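## Task

Rotate the purple-handled stopcock on the side arm of the clamped Schlenk flask to its open setting, so the handle lies parallel to the side arm. The flask must remain clamped exactly as it is now, the stopper must stay seated in the neck, and the stand must not be shifted. Breaking any glass means failure.

## Robot and tools

ROBOT AND FRAME. Two arms, left_arm and right_arm, each ride a carriage (left_rail, right_rail) on one floor track running along y at x = 0. left_rail is always the carriage on the +y side. Each arm base sits at x = 0, y = its carriage position_m, z = 0.04 m, facing +x. Scene frame: fixed to the table, table top z = 0, +z up, +x the way the arms face, +y to their left; the table edge is at x = 0.17 m. Each gripper's own frame has the fingers pointing along +z and the jaws closing along y. end_effector_position is the point between the pads when closed; fingertips extend about 33 mm past it (less when wide open). left_arm's fingers are rigid; right_arm's fingers can fold, so grip with the outer quarter of its pads, and don't poke with its fingertips.

execute_actions. Argument actions: a list run in order; optional cameras (names, [] for none). Each action may hold: rows (1 to 15 rows, one per 1/30 s control step), steps (1 to 450, default 15, at least the row count), until, and rail commands. A row is always 18 numbers in [-1, 1], covering both arms even if only one moves: left dx, dy, dz, rx, ry, rz, gripper position, force_limit, speed, then the same nine for the right. The six pose numbers are an offset, not a pose: measured from that arm's Hand target as it was when the action began, along the Hand target's own axes, and every row counts from that same start. Scale: 1.0 = 0.6 m for dx..dz and 180 degrees for the rotation vector rx..rz. Repeating an offset in a later action moves further. All six at 0 re-commands the current Hand target. Gripper numbers are absolute: position +1 fully open (140 mm), about -0.8 pads touch, -1 squeeze until blocked; force_limit -1 to +1 (roughly 14 N to 58 N); speed -1 to +1 (about 30 to 250 mm/s). A 0 there is a real command, so resend the previous values to leave a gripper unchanged. Ramp offsets gradually across rows (about 0.01 per row) rather than jumping. After the last row the arm keeps heading for that row's target for the remaining steps.

Rails inside an action: {"left_rail": {"position_m": ..., "speed_m_s": ..., "acceleration_factor": ...}} or {"stop": true}. position_m is an absolute spot in metres (left -0.8 to 1.5, right -1.5 to 0.8), speed_m_s 0.01 to 1, acceleration_factor 0.1 to 1. Keep the carriages 0.78 m or more apart. Then wait with {"steps": n, "until": {"left_rail": {"position_status": ["!=", "moving"]}}}; until reads only rail fields, plus {"all"/"any": {"status": "ended"}}. Numeric conditions need a comparison string. A bad value refuses the whole call.

move. target: one 18-number row or a list of up to 15 rows, same layout and scale; each row's offsets count from the Hand targets at the move's start, not from the previous row. speed: path top speed in m/s, 0.002 to 0.5 (default 0.25), one value or one per target. blend: corner rounding in metres. stop_force: 3 to 40 N, ends an arm's path when its wrist sensor feels that much push against the motion; unreliable for a turning gripper. zero: re-zero before the move (default true). blocking=false returns early (not with stop_force); then use wait or stop before rows or another move. Paths take at most 10 s. The result adds a move: line (done, off_target, moving, held, fault) and limits (paced = clipped, held = steps withheld).

wait: seconds 0 to 10, arms hold their last command. stop: brakes a running move. zoom_image: camera (cam_high, cam_bench_left, cam_bench_mid, cam_bench_right, cam_left_wrist, cam_right_wrist) and region [x0, y0, x1, y1] in pixels, up to 504x504, from the latest full image. zero_wrist_force: arm = left_arm or right_arm. finished_scene: scene = this scene's number; irreversible, the goal must hold with the robot let go.

RESULTS. end_effector_position (m), end_effector_quat_wxyz and velocities in the scene frame; may be off by a few cm. Hand target = pose the next offsets count from. Tool commands = current gripper commands. object_status: 0 moving, 1 blocked while opening, 2 blocked while closing (a grip), 3 reached position or pads met. position_measured is in counts (3 open, about 230 pads meeting). Joint positions per arm: rail (m) then shoulder pan, shoulder lift, elbow, wrist 1, wrist 2, wrist 3 (rad). Wrist force/torque are in the gripper's own axes. Rail position_status: moving, done, contact_stop, time_out, stopped, stopped_with_arm, stopped_for_other_arm, stopped_for_other_carriage; position_answer taken or not_taken. "pose unreachable" means that arm dropped its target.

CONTROL LIMITS. Each step the command is clipped to 150 mm and 16 degrees from the measured pose; a short action may leave the arm short, so send the remainder. An arm blocked by something keeps pushing until commanded back past its gripper.

AVOID. Contact torque of 26.3 N m on a wrist joint (141 on others) or about 150 N outside force triggers a 10 s arm stop. Don't wrench the tap hard: a stiff tap can overload the wrist and twist the flask, unclamp it, pop the stopper or break glass. Don't hit or push the stand. Keep the arms clear of each other. Nothing may leave the table. Stretched or straining arms heat motors and can cause a lockout.

Each tool is called after "Call:" as name(argument=value, ...), one argument or row to a line, values as JSON.

## Session

Call:
execute_actions(
  actions=[],
)

Scene clock: 0.00 s.
left_arm: end_effector_position=(+0.3456, +0.6984, +0.5800) position_measured=3 object_status=3 end_effector_quat_wxyz=(+0.000, +1.000, +0.000, +0.000) | right_arm: end_effector_position=(+0.3456, -1.3351, +0.5800) position_measured=3 object_status=3 end_effector_quat_wxyz=(+0.000, +1.000, +0.000, +0.000)
Joint positions: left_arm=[0.671 -0.316 -1.725 0.971 -0.816 -1.571 2.826] | right_arm=[-1.362 -0.316 -1.725 0.971 -0.816 -1.571 2.826]
Joint velocities: within noise
Joint torques (N m): no reading
Wrist force (N): no reading
Wrist torque (N m): no reading
Wrist force, peak (N): no reading
Hand target: left_arm +0.3456, +0.6984, +0.5800; +0.000, +1.000, +0.000, +0.000 | right_arm +0.3456, -1.3351, +0.5800; +0.000, +1.000, +0.000, +0.000
Tool commands: left_gripper/position=+1.0 left_gripper/force_limit=+1.0 left_gripper/speed=+1.0 right_gripper/position=+1.0 right_gripper/force_limit=+1.0 right_gripper/speed=+1.0
left_rail: position_m=0.671 position_status=done
right_rail: position_m=-1.362 position_status=done
camera_calibration:
cam_left_wrist: T_world_to_cam=[[-0.0265538, -0.998538, -0.0470784, 0.750006], [-0.954746, 0.0113767, 0.297206, 0.165161], [-0.296236, 0.0528398, -0.953652, 0.761451], [0, 0, 0, 1]] pos_world=[0.403171, 0.706795, 0.712382]
cam_right_wrist: T_world_to_cam=[[-0.031272, -0.999466, 0.0094295, -1.31715], [-0.949091, 0.0326518, 0.313305, 0.202106], [-0.313446, 0.000848234, -0.949606, 0.80498], [0, 0, 0, 1]] pos_world=[0.402945, -1.32372, 0.713512]

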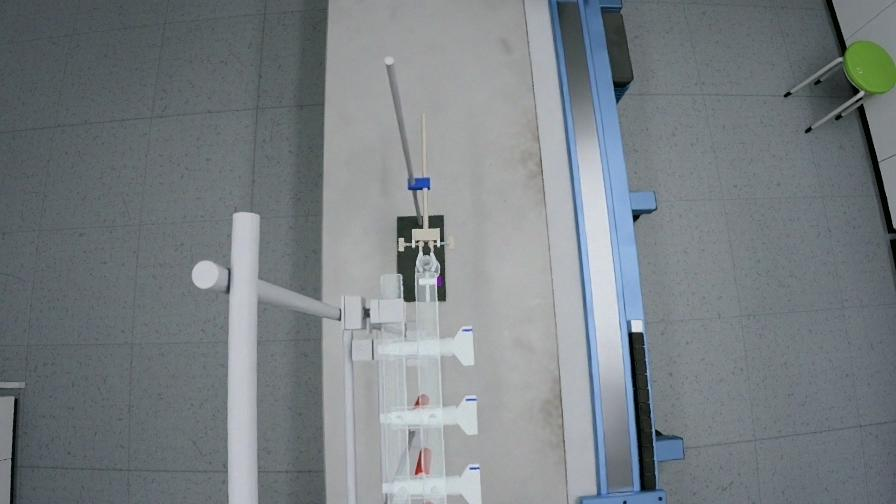

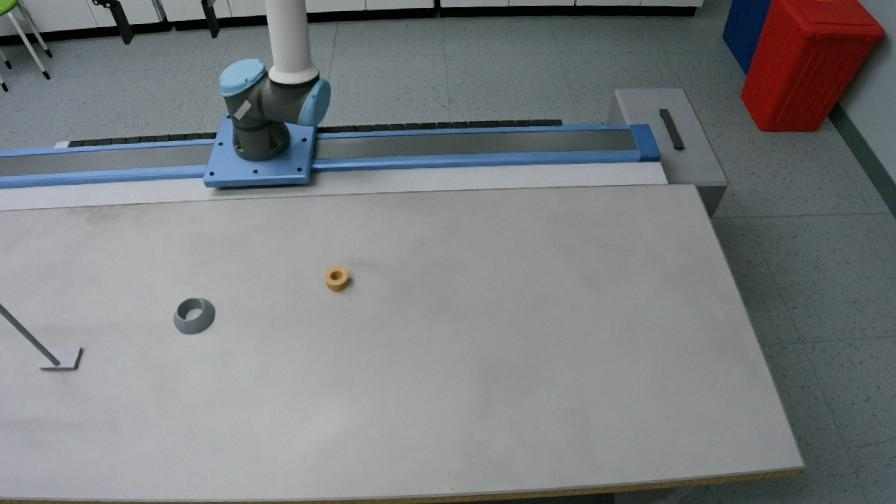

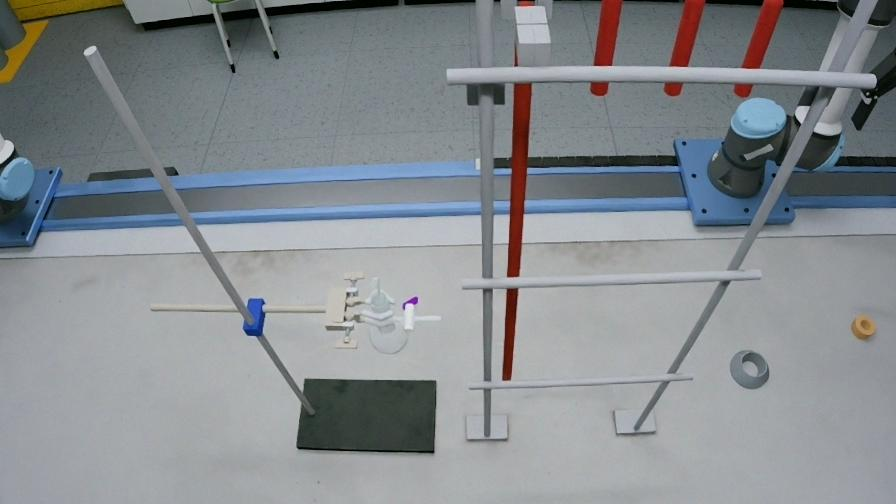

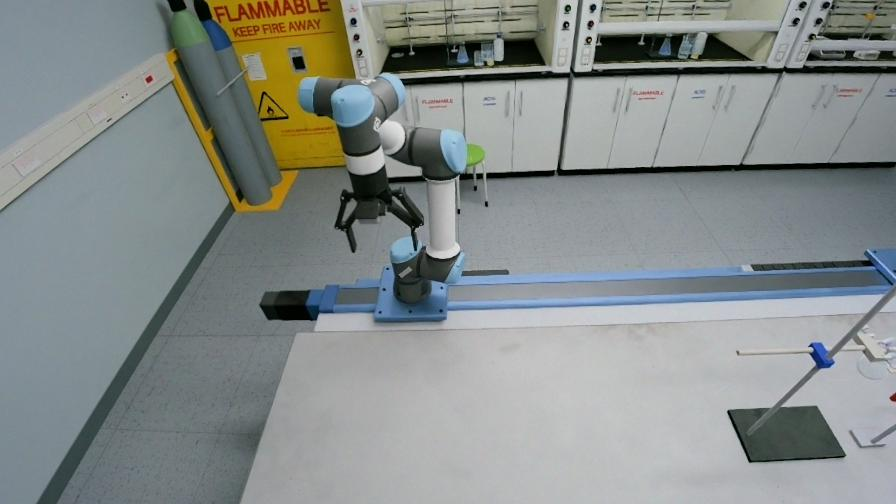

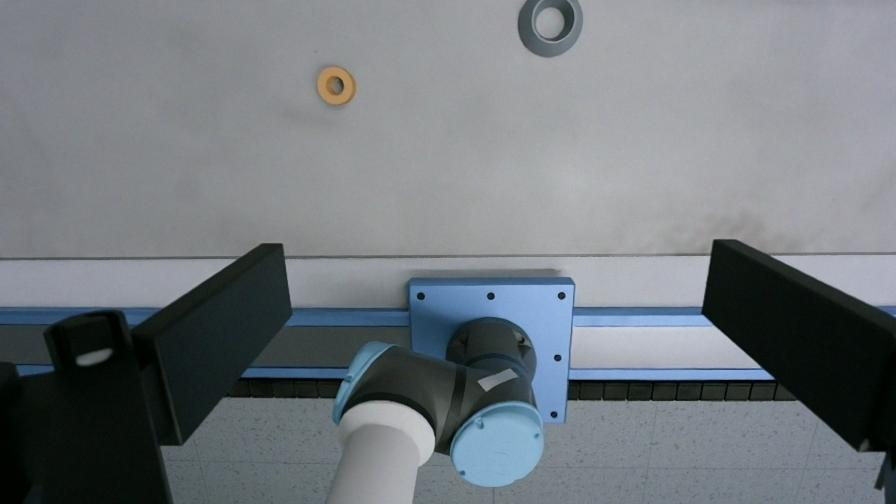

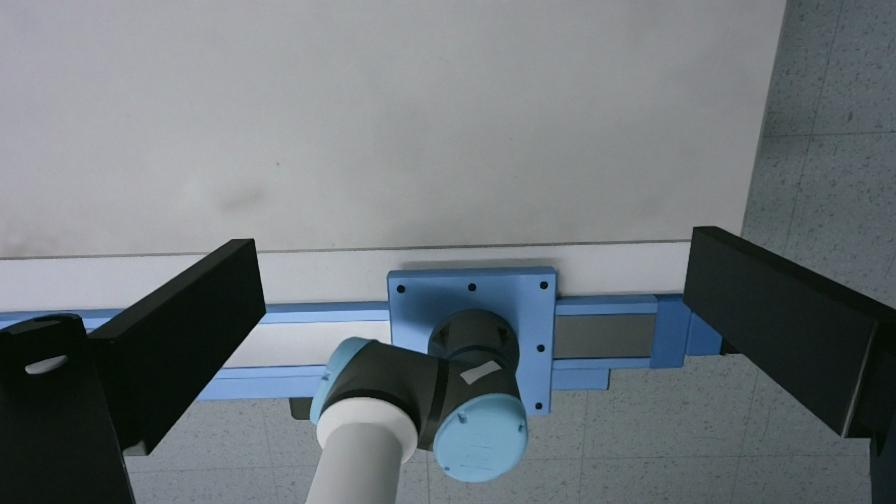

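Call:
zoom_image(
  camera="cam_bench_mid",
  region=[320, 260, 460, 360],
)

Call:
zoom_image(
  camera="cam_high",
  region=[380, 210, 480, 310],
)

Scaled by 3.600.

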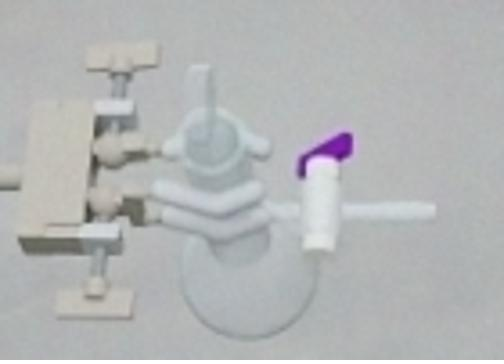

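Scaled by 5.040.

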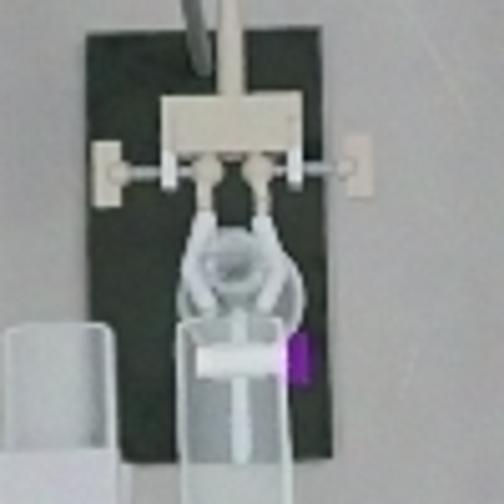

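Call:
move(
  target=[0,0,0,0,0,0,1,1,1, 0.1432,-0.5697,0.3483,-0.1908,0.4722,-0.1825,-0.45,-1,0],
  speed=0.5,
  blocking=false,
  cameras=[],
)

Call:
execute_actions(
  actions=[
    {"right_rail":{"position_m":-0.47},"steps":240},
  ],
  cameras=["cam_right_wrist","cam_high","cam_bench_mid"],
)

Call:
zoom_image(
  camera="cam_right_wrist",
  region=[380, 110, 580, 310],
)

Scene clock: 9.00 s.
left_arm: end_effector_position=(+0.3456, +0.6984, +0.5800) position_measured=3 object_status=3 end_effector_quat_wxyz=(+0.000, +1.000, +0.000, +0.000) | right_arm: end_effector_position=(+0.3545, -1.2823, +0.5490) position_measured=100 object_status=0 end_effector_quat_wxyz=(+0.033, +0.994, +0.046, +0.097) end_effector_velocity=(+0.036, +0.190, -0.118) end_effector_angular_velocity=(-0.232, -0.727, +0.335)
Joint positions: left_arm=[0.671 -0.316 -1.725 0.971 -0.816 -1.571 2.826] | right_arm=[-1.362 -0.124 -1.899 1.276 -1.15 -1.603 2.922]
Joint velocities: left_arm=[within noise] | right_arm=[0 0.768 -0.545 1.058 -1.249 -0.224 0.396]
Joint torques (N m): left_arm=[-0.44 -13.74 -18.7 -3.75 0 0.15] | right_arm=[15.33 -17.44 1.57 -6.4 -2.61 3.94]
Wrist force (N): left_arm=[0.0 -0.2 0.5] | right_arm=[0.7 0.1 -0.6]
Wrist torque (N m): left_arm=[-0.04 -0.01 0.00] | right_arm=[0.04 -0.17 -0.03]
Wrist force, peak (N): left_arm=[0.0 -0.2 0.5] | right_arm=[0.5 1.3 -1.1]
Hand target: left_arm +0.3456, +0.6984, +0.5800; +0.000, +1.000, +0.000, +0.000 | right_arm +0.3658, -1.2547, +0.5308; +0.070, +0.980, +0.067, +0.173
Tool commands: left_gripper/position=+1.0 left_gripper/force_limit=+1.0 left_gripper/speed=+1.0 right_gripper/position=-0.45 right_gripper/force_limit=-1.0 right_gripper/speed=+0.0
Off the commanded pose: left_arm 0.000 m, 0 deg | right_arm 0.348 m, 85 deg.
left_rail: position_m=0.671 position_status=done
right_rail: position_m=-1.362 position_status=done
move: running
No camera images: "cameras" was empty.

Scene clock: 11.23 s.
left_arm: end_effector_position=(+0.3456, +0.6984, +0.5800) position_measured=3 object_status=3 end_effector_quat_wxyz=(+0.000, +1.000, +0.000, +0.000) | right_arm: end_effector_position=(+0.4315, -0.1010, +0.3710) position_measured=186 object_status=3 end_effector_quat_wxyz=(+0.265, +0.661, +0.253, +0.655) end_effector_velocity=(+0.001, +0.001, +0.000) end_effector_angular_velocity=(-0.001, -0.012, +0.005)
Joint positions: left_arm=[0.671 -0.316 -1.725 0.971 -0.816 -1.571 2.826] | right_arm=[-0.47 0.914 -1.201 2.187 -4.126 -2.503 2.393]
Joint velocities: left_arm=[within noise] | right_arm=[0 -0.002 0.011 -0.002 -0.029 0.008 -0.017]
Joint torques (N m): left_arm=[-0.67 -13.35 -17.6 -4.02 0.1 0.1] | right_arm=[-8.05 -22.53 -21.45 -2.52 1.64 -2.19]
Wrist force (N): left_arm=[0.0 0.2 0.1] | right_arm=[1.6 -0.6 1.3]
Wrist torque (N m): left_arm=[0.04 0.00 0.00] | right_arm=[0.07 -0.40 -0.01]
Wrist force, peak (N): left_arm=[0.3 0.0 0.5] | right_arm=[4.0 -3.7 0.7]
Hand target: left_arm +0.3456, +0.6984, +0.5800; +0.000, +1.000, +0.000, +0.000 | right_arm +0.4315, -0.1009, +0.3710; +0.265, +0.660, +0.253, +0.656
Tool commands: left_gripper/position=+1.0 left_gripper/force_limit=+1.0 left_gripper/speed=+1.0 right_gripper/position=-0.45 right_gripper/force_limit=-1.0 right_gripper/speed=+0.0
Off the commanded pose: left_arm 0.000 m, 0 deg | right_arm 0.000 m, 0 deg.
left_rail: position_m=0.671 position_status=done
right_rail: position_m=-0.470 position_status=done
earlier move: done; limits=paced
camera_calibration:
cam_right_wrist: T_world_to_cam=[[-0.0221377, -0.752061, 0.658722, -0.298896], [-0.325273, -0.617617, -0.716063, 0.355887], [0.945361, -0.230116, -0.230952, -0.200707], [0, 0, 0, 1]] pos_world=[0.298885, -0.0511722, 0.405374]
Images, in order (width x height): cam_high 896x504, cam_bench_mid 896x504, cam_right_wrist 896x504.

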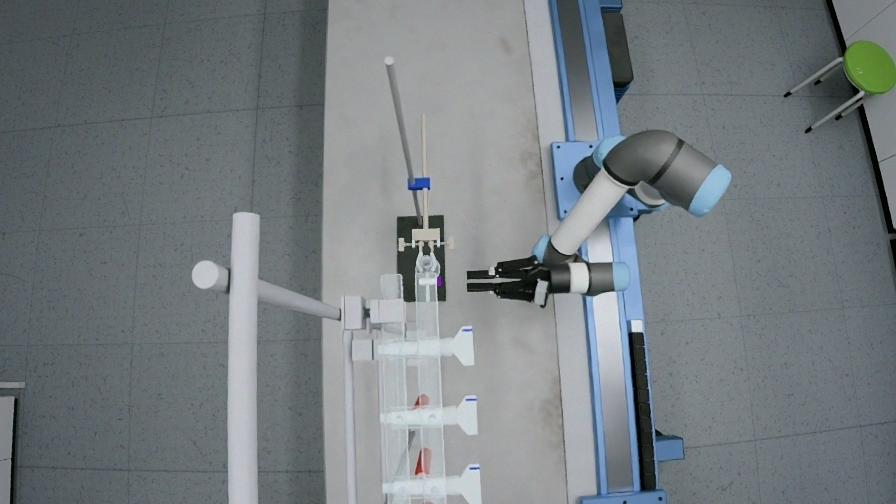

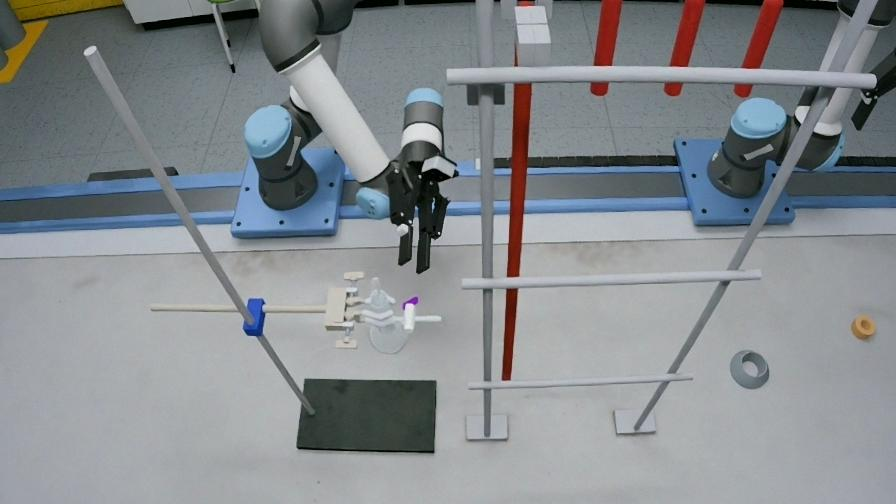

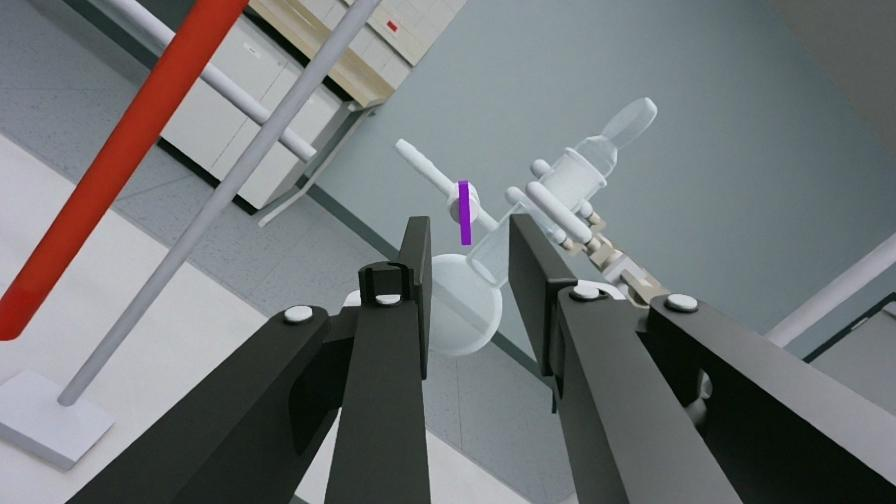

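Scaled by 2.520.

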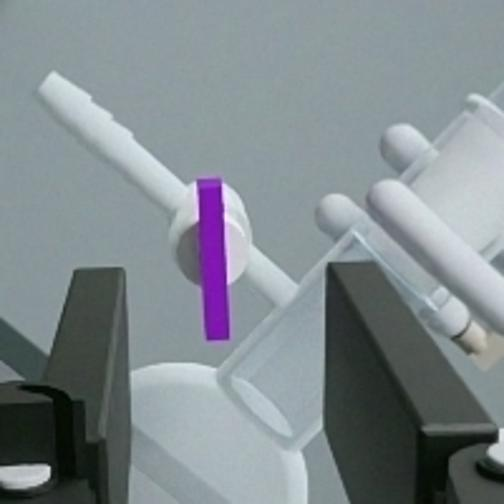

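Call:
move(
  target=[0,0,0,0,0,0,1,1,1, -0.0058,0.0028,0.075,0,0,-0.0111,-0.55,-1,0],
  speed=0.12,
  cameras=["cam_right_wrist"],
)

Call:
zoom_image(
  camera="cam_right_wrist",
  region=[366, 130, 566, 330],
)

Scene clock: 16.77 s.
left_arm: end_effector_position=(+0.3456, +0.6984, +0.5800) position_measured=3 object_status=3 end_effector_quat_wxyz=(+0.000, +1.000, +0.000, +0.000) | right_arm: end_effector_position=(+0.4763, -0.1053, +0.3696) position_measured=199 object_status=3 end_effector_quat_wxyz=(+0.276, +0.656, +0.265, +0.651)
Joint positions: left_arm=[0.671 -0.316 -1.725 0.971 -0.816 -1.571 2.826] | right_arm=[-0.47 0.816 -1.177 2.153 -4.118 -2.404 2.356]
Joint velocities: within noise
Joint torques (N m): left_arm=[-0.39 -13.48 -15.14 -4.53 0.07 0.23] | right_arm=[-6.73 -23.85 -21.69 -0.35 1.54 -2.08]
Wrist force (N): left_arm=[0.2 0.2 0.2] | right_arm=[2.0 -0.7 1.1]
Wrist torque (N m): left_arm=[0.05 -0.03 0.00] | right_arm=[0.07 -0.48 0.00]
Wrist force, peak (N): left_arm=[0.3 -0.1 0.6] | right_arm=[1.7 -0.3 1.7]
Hand target: left_arm +0.3456, +0.6984, +0.5800; +0.000, +1.000, +0.000, +0.000 | right_arm +0.4765, -0.1053, +0.3696; +0.276, +0.656, +0.265, +0.651
Off the commanded pose: left_arm 0.000 m, 0 deg | right_arm 0.000 m, 0 deg.
left_rail: position_m=0.671 position_status=done
right_rail: position_m=-0.470 position_status=done
move: done
camera_calibration:
cam_right_wrist: T_world_to_cam=[[-0.0222105, -0.728624, 0.684554, -0.307285], [-0.324572, -0.642378, -0.694265, 0.355802], [0.9456, -0.237607, -0.222223, -0.248568], [0, 0, 0, 1]] pos_world=[0.343704, -0.0543973, 0.402136]
Images, in order (width x height): cam_right_wrist 896x504.

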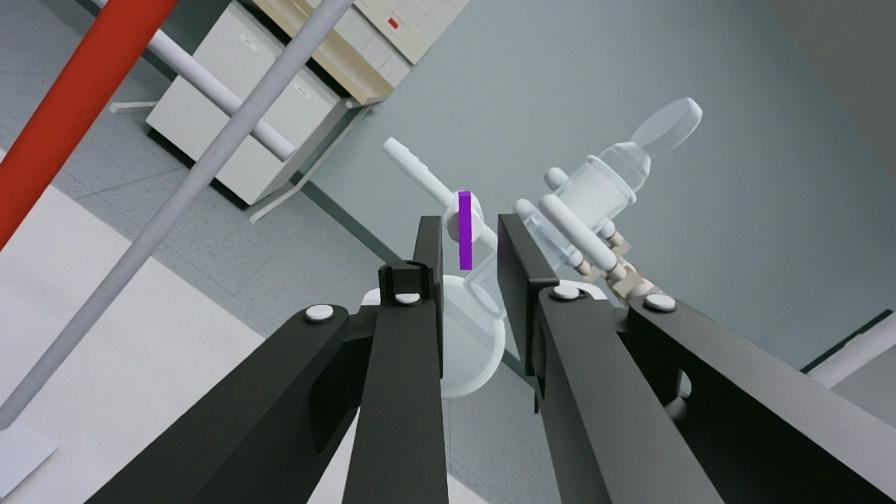

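Scaled by 2.520.

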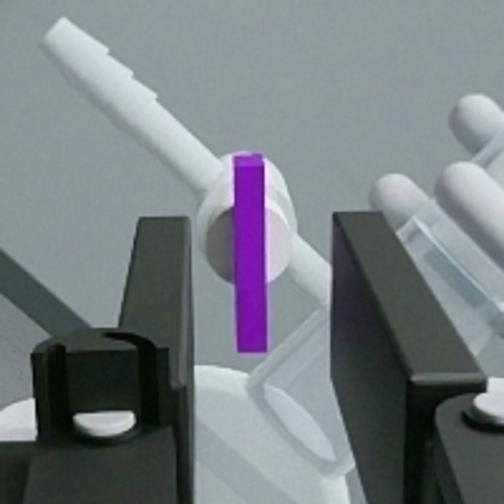

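Call:
execute_actions(
  actions=[],
  cameras=["cam_high","cam_bench_mid"],
)

Call:
zoom_image(
  camera="cam_high",
  region=[400, 240, 500, 320],
)

Call:
zoom_image(
  camera="cam_bench_mid",
  region=[370, 240, 470, 340],
)

Scene clock: 24.87 s.
left_arm: end_effector_position=(+0.3456, +0.6984, +0.5800) position_measured=3 object_status=3 end_effector_quat_wxyz=(+0.000, +1.000, +0.000, +0.000) | right_arm: end_effector_position=(+0.4765, -0.1053, +0.3696) position_measured=199 object_status=3 end_effector_quat_wxyz=(+0.276, +0.656, +0.265, +0.651)
Joint positions: left_arm=[0.671 -0.316 -1.725 0.971 -0.816 -1.571 2.826] | right_arm=[-0.47 0.816 -1.176 2.153 -4.118 -2.404 2.356]
Joint velocities: within noise
Joint torques (N m): left_arm=[-0.06 -14.07 -13.67 -4.76 0.16 0.11] | right_arm=[-7.99 -24.26 -16.64 -0.64 1.41 -1.99]
Wrist force (N): left_arm=[0.3 0.0 0.3] | right_arm=[1.9 -0.5 0.8]
Wrist torque (N m): left_arm=[0.01 -0.06 0.00] | right_arm=[0.11 -0.46 -0.01]
Wrist force, peak (N): left_arm=[0.4 0.1 0.5] | right_arm=[2.2 -0.5 1.1]
Hand target: left_arm +0.3456, +0.6984, +0.5800; +0.000, +1.000, +0.000, +0.000 | right_arm +0.4765, -0.1053, +0.3696; +0.276, +0.656, +0.265, +0.651
Tool commands: left_gripper/position=+1.0 left_gripper/force_limit=+1.0 left_gripper/speed=+1.0 right_gripper/position=-0.55 right_gripper/force_limit=-1.0 right_gripper/speed=+0.0
Off the commanded pose: left_arm 0.000 m, 0 deg | right_arm 0.000 m, 0 deg.
left_rail: position_m=0.671 position_status=done
right_rail: position_m=-0.470 position_status=done
Images, in order (width x height): cam_high 896x504, cam_bench_mid 896x504.

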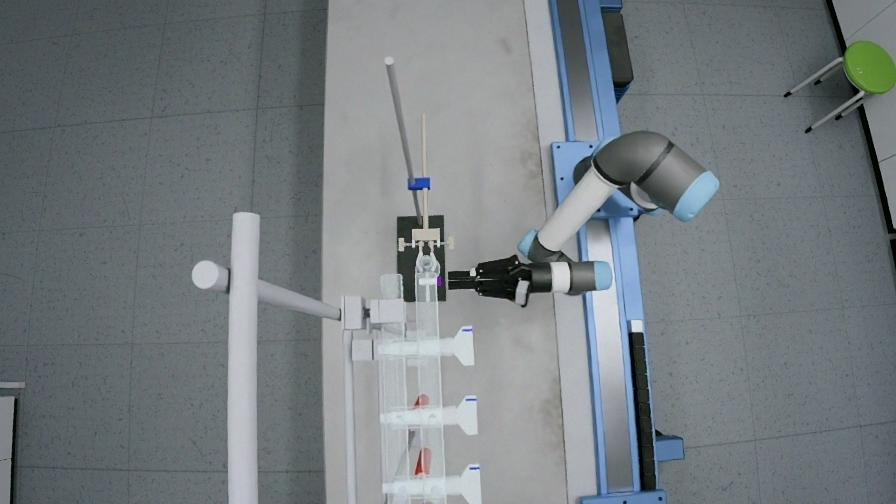

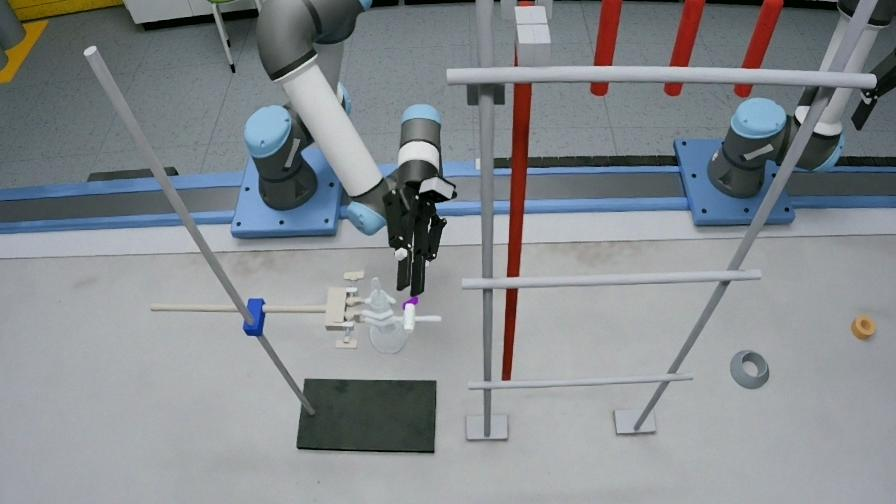

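Scaled by 5.040.

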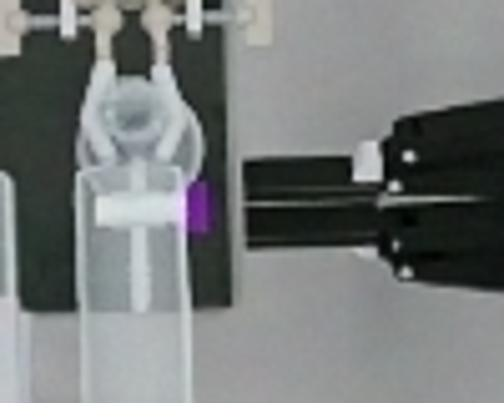

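Scaled by 5.040.

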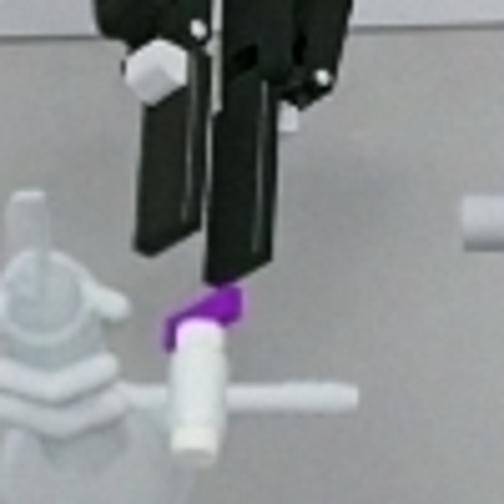

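Call:
move(
  target=[
    [0,0,0,0,0,0,1,1,1, 0,0,0.0375,0,0,0,-0.55,-1,0],
    [0,0,0,0,0,0,1,1,1, 0,0,0.0375,0,0,0,-1,-1,-1],
  ],
  speed=[0.08,0.08],
  cameras=["cam_right_wrist"],
)

Call:
zoom_image(
  camera="cam_right_wrist",
  region=[366, 140, 566, 340],
)

Scene clock: 27.60 s.
left_arm: end_effector_position=(+0.3456, +0.6984, +0.5800) position_measured=3 object_status=3 end_effector_quat_wxyz=(+0.000, +1.000, +0.000, +0.000) | right_arm: end_effector_position=(+0.4990, -0.1057, +0.3696) position_measured=223 object_status=0 end_effector_quat_wxyz=(+0.276, +0.656, +0.265, +0.651)
Joint positions: left_arm=[0.671 -0.316 -1.725 0.971 -0.816 -1.571 2.826] | right_arm=[-0.47 0.773 -1.161 2.126 -4.106 -2.362 2.356]
Joint velocities: within noise
Joint torques (N m): left_arm=[-0.05 -14.23 -13.02 -4.79 0.13 0.14] | right_arm=[-7.78 -28.41 -20.91 -2.22 -0.83 -1.35]
Wrist force (N): left_arm=[0.4 -0.1 0.2] | right_arm=[1.8 -4.6 -0.2]
Wrist torque (N m): left_arm=[-0.02 -0.08 0.00] | right_arm=[0.28 -0.46 0.03]
Wrist force, peak (N): left_arm=[0.5 0.0 0.4] | right_arm=[2.0 -4.6 0.3]
Hand target: left_arm +0.3456, +0.6984, +0.5800; +0.000, +1.000, +0.000, +0.000 | right_arm +0.4989, -0.1057, +0.3696; +0.276, +0.656, +0.265, +0.651
Off the commanded pose: left_arm 0.000 m, 0 deg | right_arm 0.000 m, 0 deg.
left_rail: position_m=0.671 position_status=done
right_rail: position_m=-0.470 position_status=done
move: done
camera_calibration:
cam_right_wrist: T_world_to_cam=[[-0.0220941, -0.728525, 0.684663, -0.30711], [-0.324549, -0.642514, -0.694149, 0.362821], [0.945611, -0.237543, -0.222246, -0.270041], [0, 0, 0, 1]] pos_world=[0.366322, -0.0547662, 0.402103]
Images, in order (width x height): cam_right_wrist 896x504.

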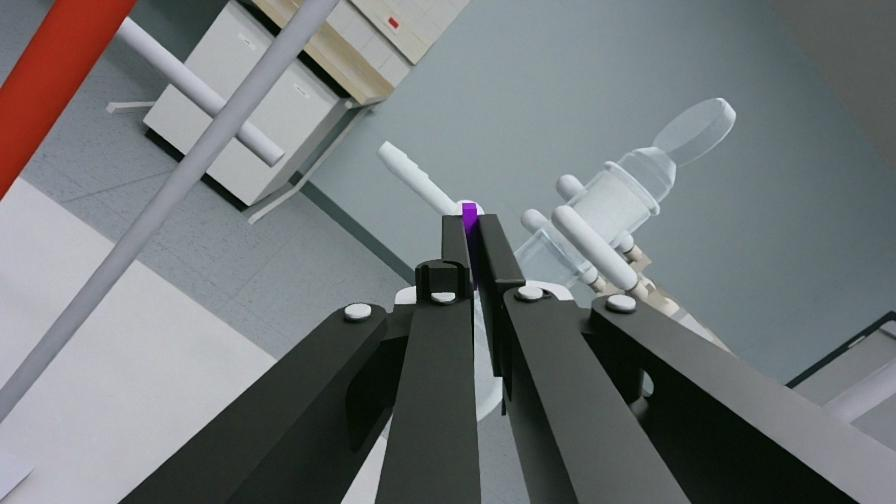

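Scaled by 2.520.

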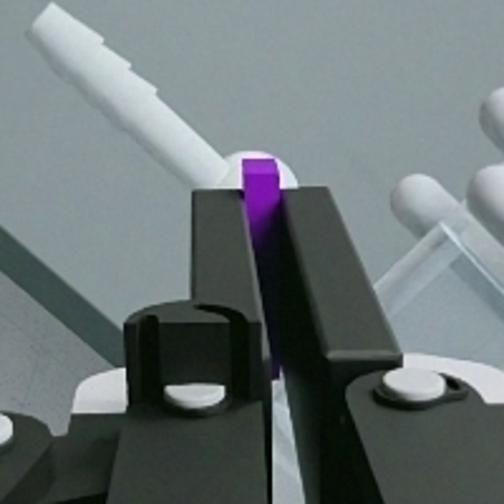

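Call:
move(
  target=[0,0,0,0,0,0,1,1,1, 0.0005,-0.0008,0,0,0,-0.25,-1,-1,-1],
  speed=0.25,
  cameras=["cam_right_wrist"],
)

Call:
zoom_image(
  camera="cam_right_wrist",
  region=[336, 110, 586, 360],
)

Scene clock: 30.97 s.
left_arm: end_effector_position=(+0.3456, +0.6984, +0.5800) position_measured=3 object_status=3 end_effector_quat_wxyz=(+0.000, +1.000, +0.000, +0.000) | right_arm: end_effector_position=(+0.4990, -0.1052, +0.3695) position_measured=223 object_status=2 end_effector_quat_wxyz=(+0.504, +0.504, +0.496, +0.496)
Joint positions: left_arm=[0.671 -0.316 -1.725 0.971 -0.816 -1.571 2.826] | right_arm=[-0.47 0.774 -1.16 2.124 -4.106 -2.363 1.571]
Joint velocities: within noise
Joint torques (N m): left_arm=[0.12 -14.32 -12.4 -4.82 0.25 0.17] | right_arm=[6.9 -24.06 -21.76 -2.83 1.59 -2.08]
Wrist force (N): left_arm=[0.1 -0.1 0.3] | right_arm=[-1.7 0.0 2.0]
Wrist torque (N m): left_arm=[-0.01 -0.03 0.00] | right_arm=[0.20 -0.20 0.20]
Wrist force, peak (N): left_arm=[0.5 -0.2 0.3] | right_arm=[2.4 -4.6 0.1]
Hand target: left_arm +0.3456, +0.6984, +0.5800; +0.000, +1.000, +0.000, +0.000 | right_arm +0.4990, -0.1052, +0.3695; +0.504, +0.504, +0.496, +0.496
Off the commanded pose: left_arm 0.000 m, 0 deg | right_arm 0.000 m, 0 deg.
left_rail: position_m=0.671 position_status=done
right_rail: position_m=-0.470 position_status=done
move: done
camera_calibration:
cam_right_wrist: T_world_to_cam=[[-0.00998213, -0.0313441, 0.999459, -0.355716], [-0.329871, -0.943453, -0.0328823, 0.089752], [0.943973, -0.33002, -0.000921815, -0.360621], [0, 0, 0, 1]] pos_world=[0.366473, -0.0454852, 0.358143]
Images, in order (width x height): cam_right_wrist 896x504.

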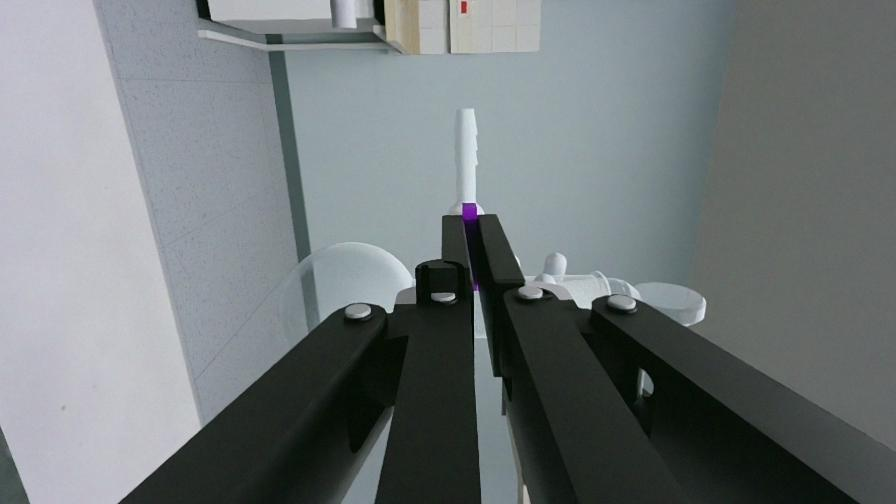

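Scaled by 2.016.

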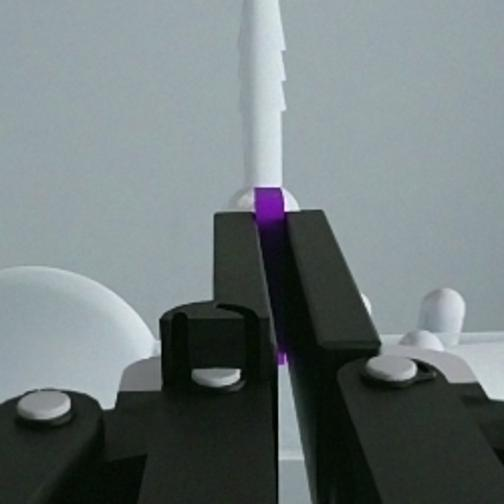

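Call:
move(
  target=[
    [0,0,0,0,0,0,1,1,1, 0,0,0,0,0,0,-0.62,-1,-1],
    [0,0,0,0,0,0,1,1,1, 0,0,-0.11,0,0,0,-0.62,-1,-1],
  ],
  speed=[0.1,0.15],
  cameras=["cam_right_wrist","cam_bench_mid"],
)

Call:
zoom_image(
  camera="cam_right_wrist",
  region=[366, 90, 566, 290],
)

Call:
zoom_image(
  camera="cam_bench_mid",
  region=[370, 250, 470, 350],
)

Scene clock: 33.43 s.
left_arm: end_effector_position=(+0.3456, +0.6984, +0.5800) position_measured=3 object_status=3 end_effector_quat_wxyz=(+0.000, +1.000, +0.000, +0.000) | right_arm: end_effector_position=(+0.4331, -0.1040, +0.3695) position_measured=208 object_status=3 end_effector_quat_wxyz=(+0.504, +0.504, +0.496, +0.496)
Joint positions: left_arm=[0.671 -0.316 -1.725 0.971 -0.816 -1.571 2.826] | right_arm=[-0.47 0.906 -1.2 2.195 -4.136 -2.494 1.571]
Joint velocities: within noise
Joint torques (N m): left_arm=[0.35 -14.26 -12.58 -4.76 0.28 0.13] | right_arm=[8.14 -38.6 -7.68 -2.65 -1.32 -1.13]
Wrist force (N): left_arm=[0.2 0.0 0.4] | right_arm=[0.5 0.2 1.0]
Wrist torque (N m): left_arm=[-0.01 -0.04 0.00] | right_arm=[0.20 -0.10 0.09]
Wrist force, peak (N): left_arm=[0.4 0.1 0.5] | right_arm=[-1.9 -0.3 1.8]
Hand target: left_arm +0.3456, +0.6984, +0.5800; +0.000, +1.000, +0.000, +0.000 | right_arm +0.4330, -0.1040, +0.3695; +0.504, +0.504, +0.496, +0.496
Off the commanded pose: left_arm 0.000 m, 0 deg | right_arm 0.000 m, 0 deg.
left_rail: position_m=0.671 position_status=done
right_rail: position_m=-0.470 position_status=done
move: done
camera_calibration:
cam_right_wrist: T_world_to_cam=[[-0.0100147, -0.0311216, 0.999465, -0.356297], [-0.329863, -0.943463, -0.0326831, 0.069015], [0.943976, -0.330014, -0.000817356, -0.298079], [0, 0, 0, 1]] pos_world=[0.300576, -0.0443455, 0.358119]
Images, in order (width x height): cam_bench_mid 896x504, cam_right_wrist 896x504.

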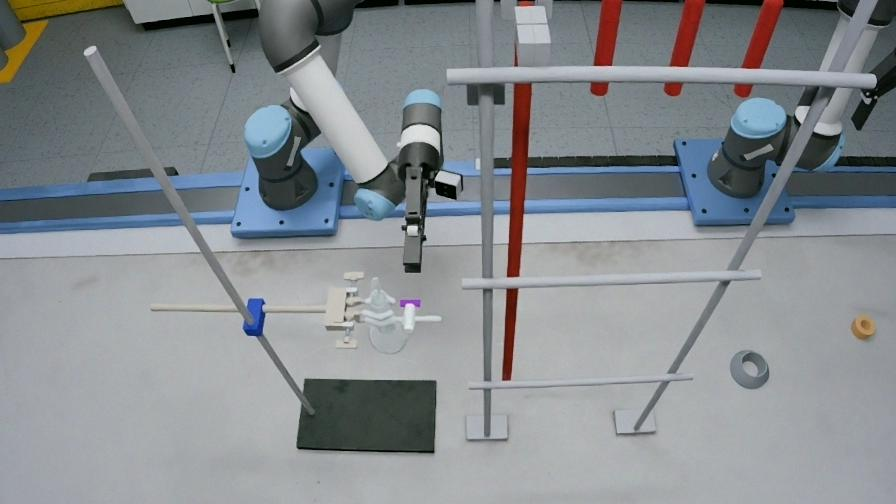

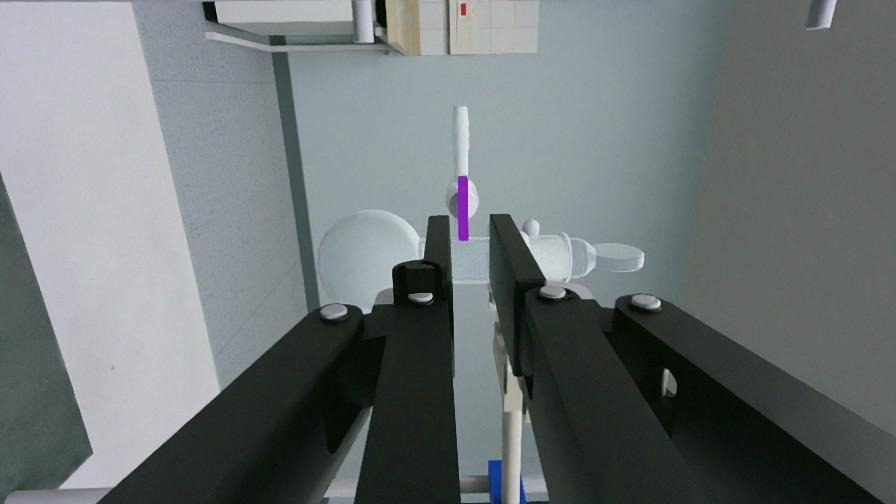

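Scaled by 2.520.

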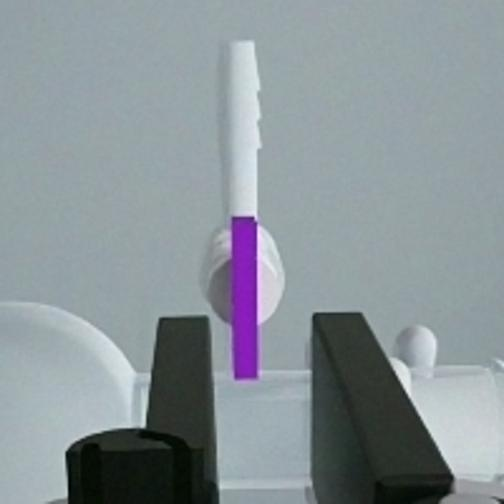

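Scaled by 5.040.

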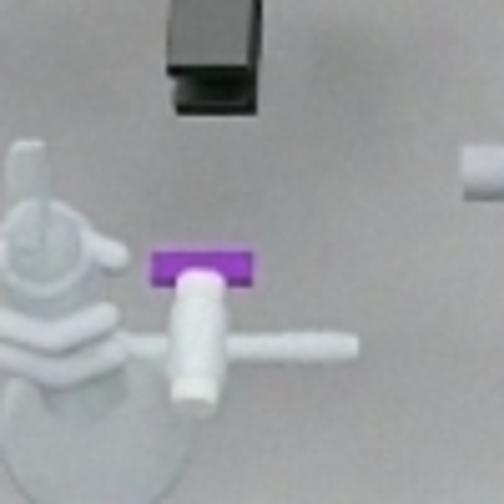

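Call:
finished_scene(
  scene=2,
)

The scene is finished: the task was done.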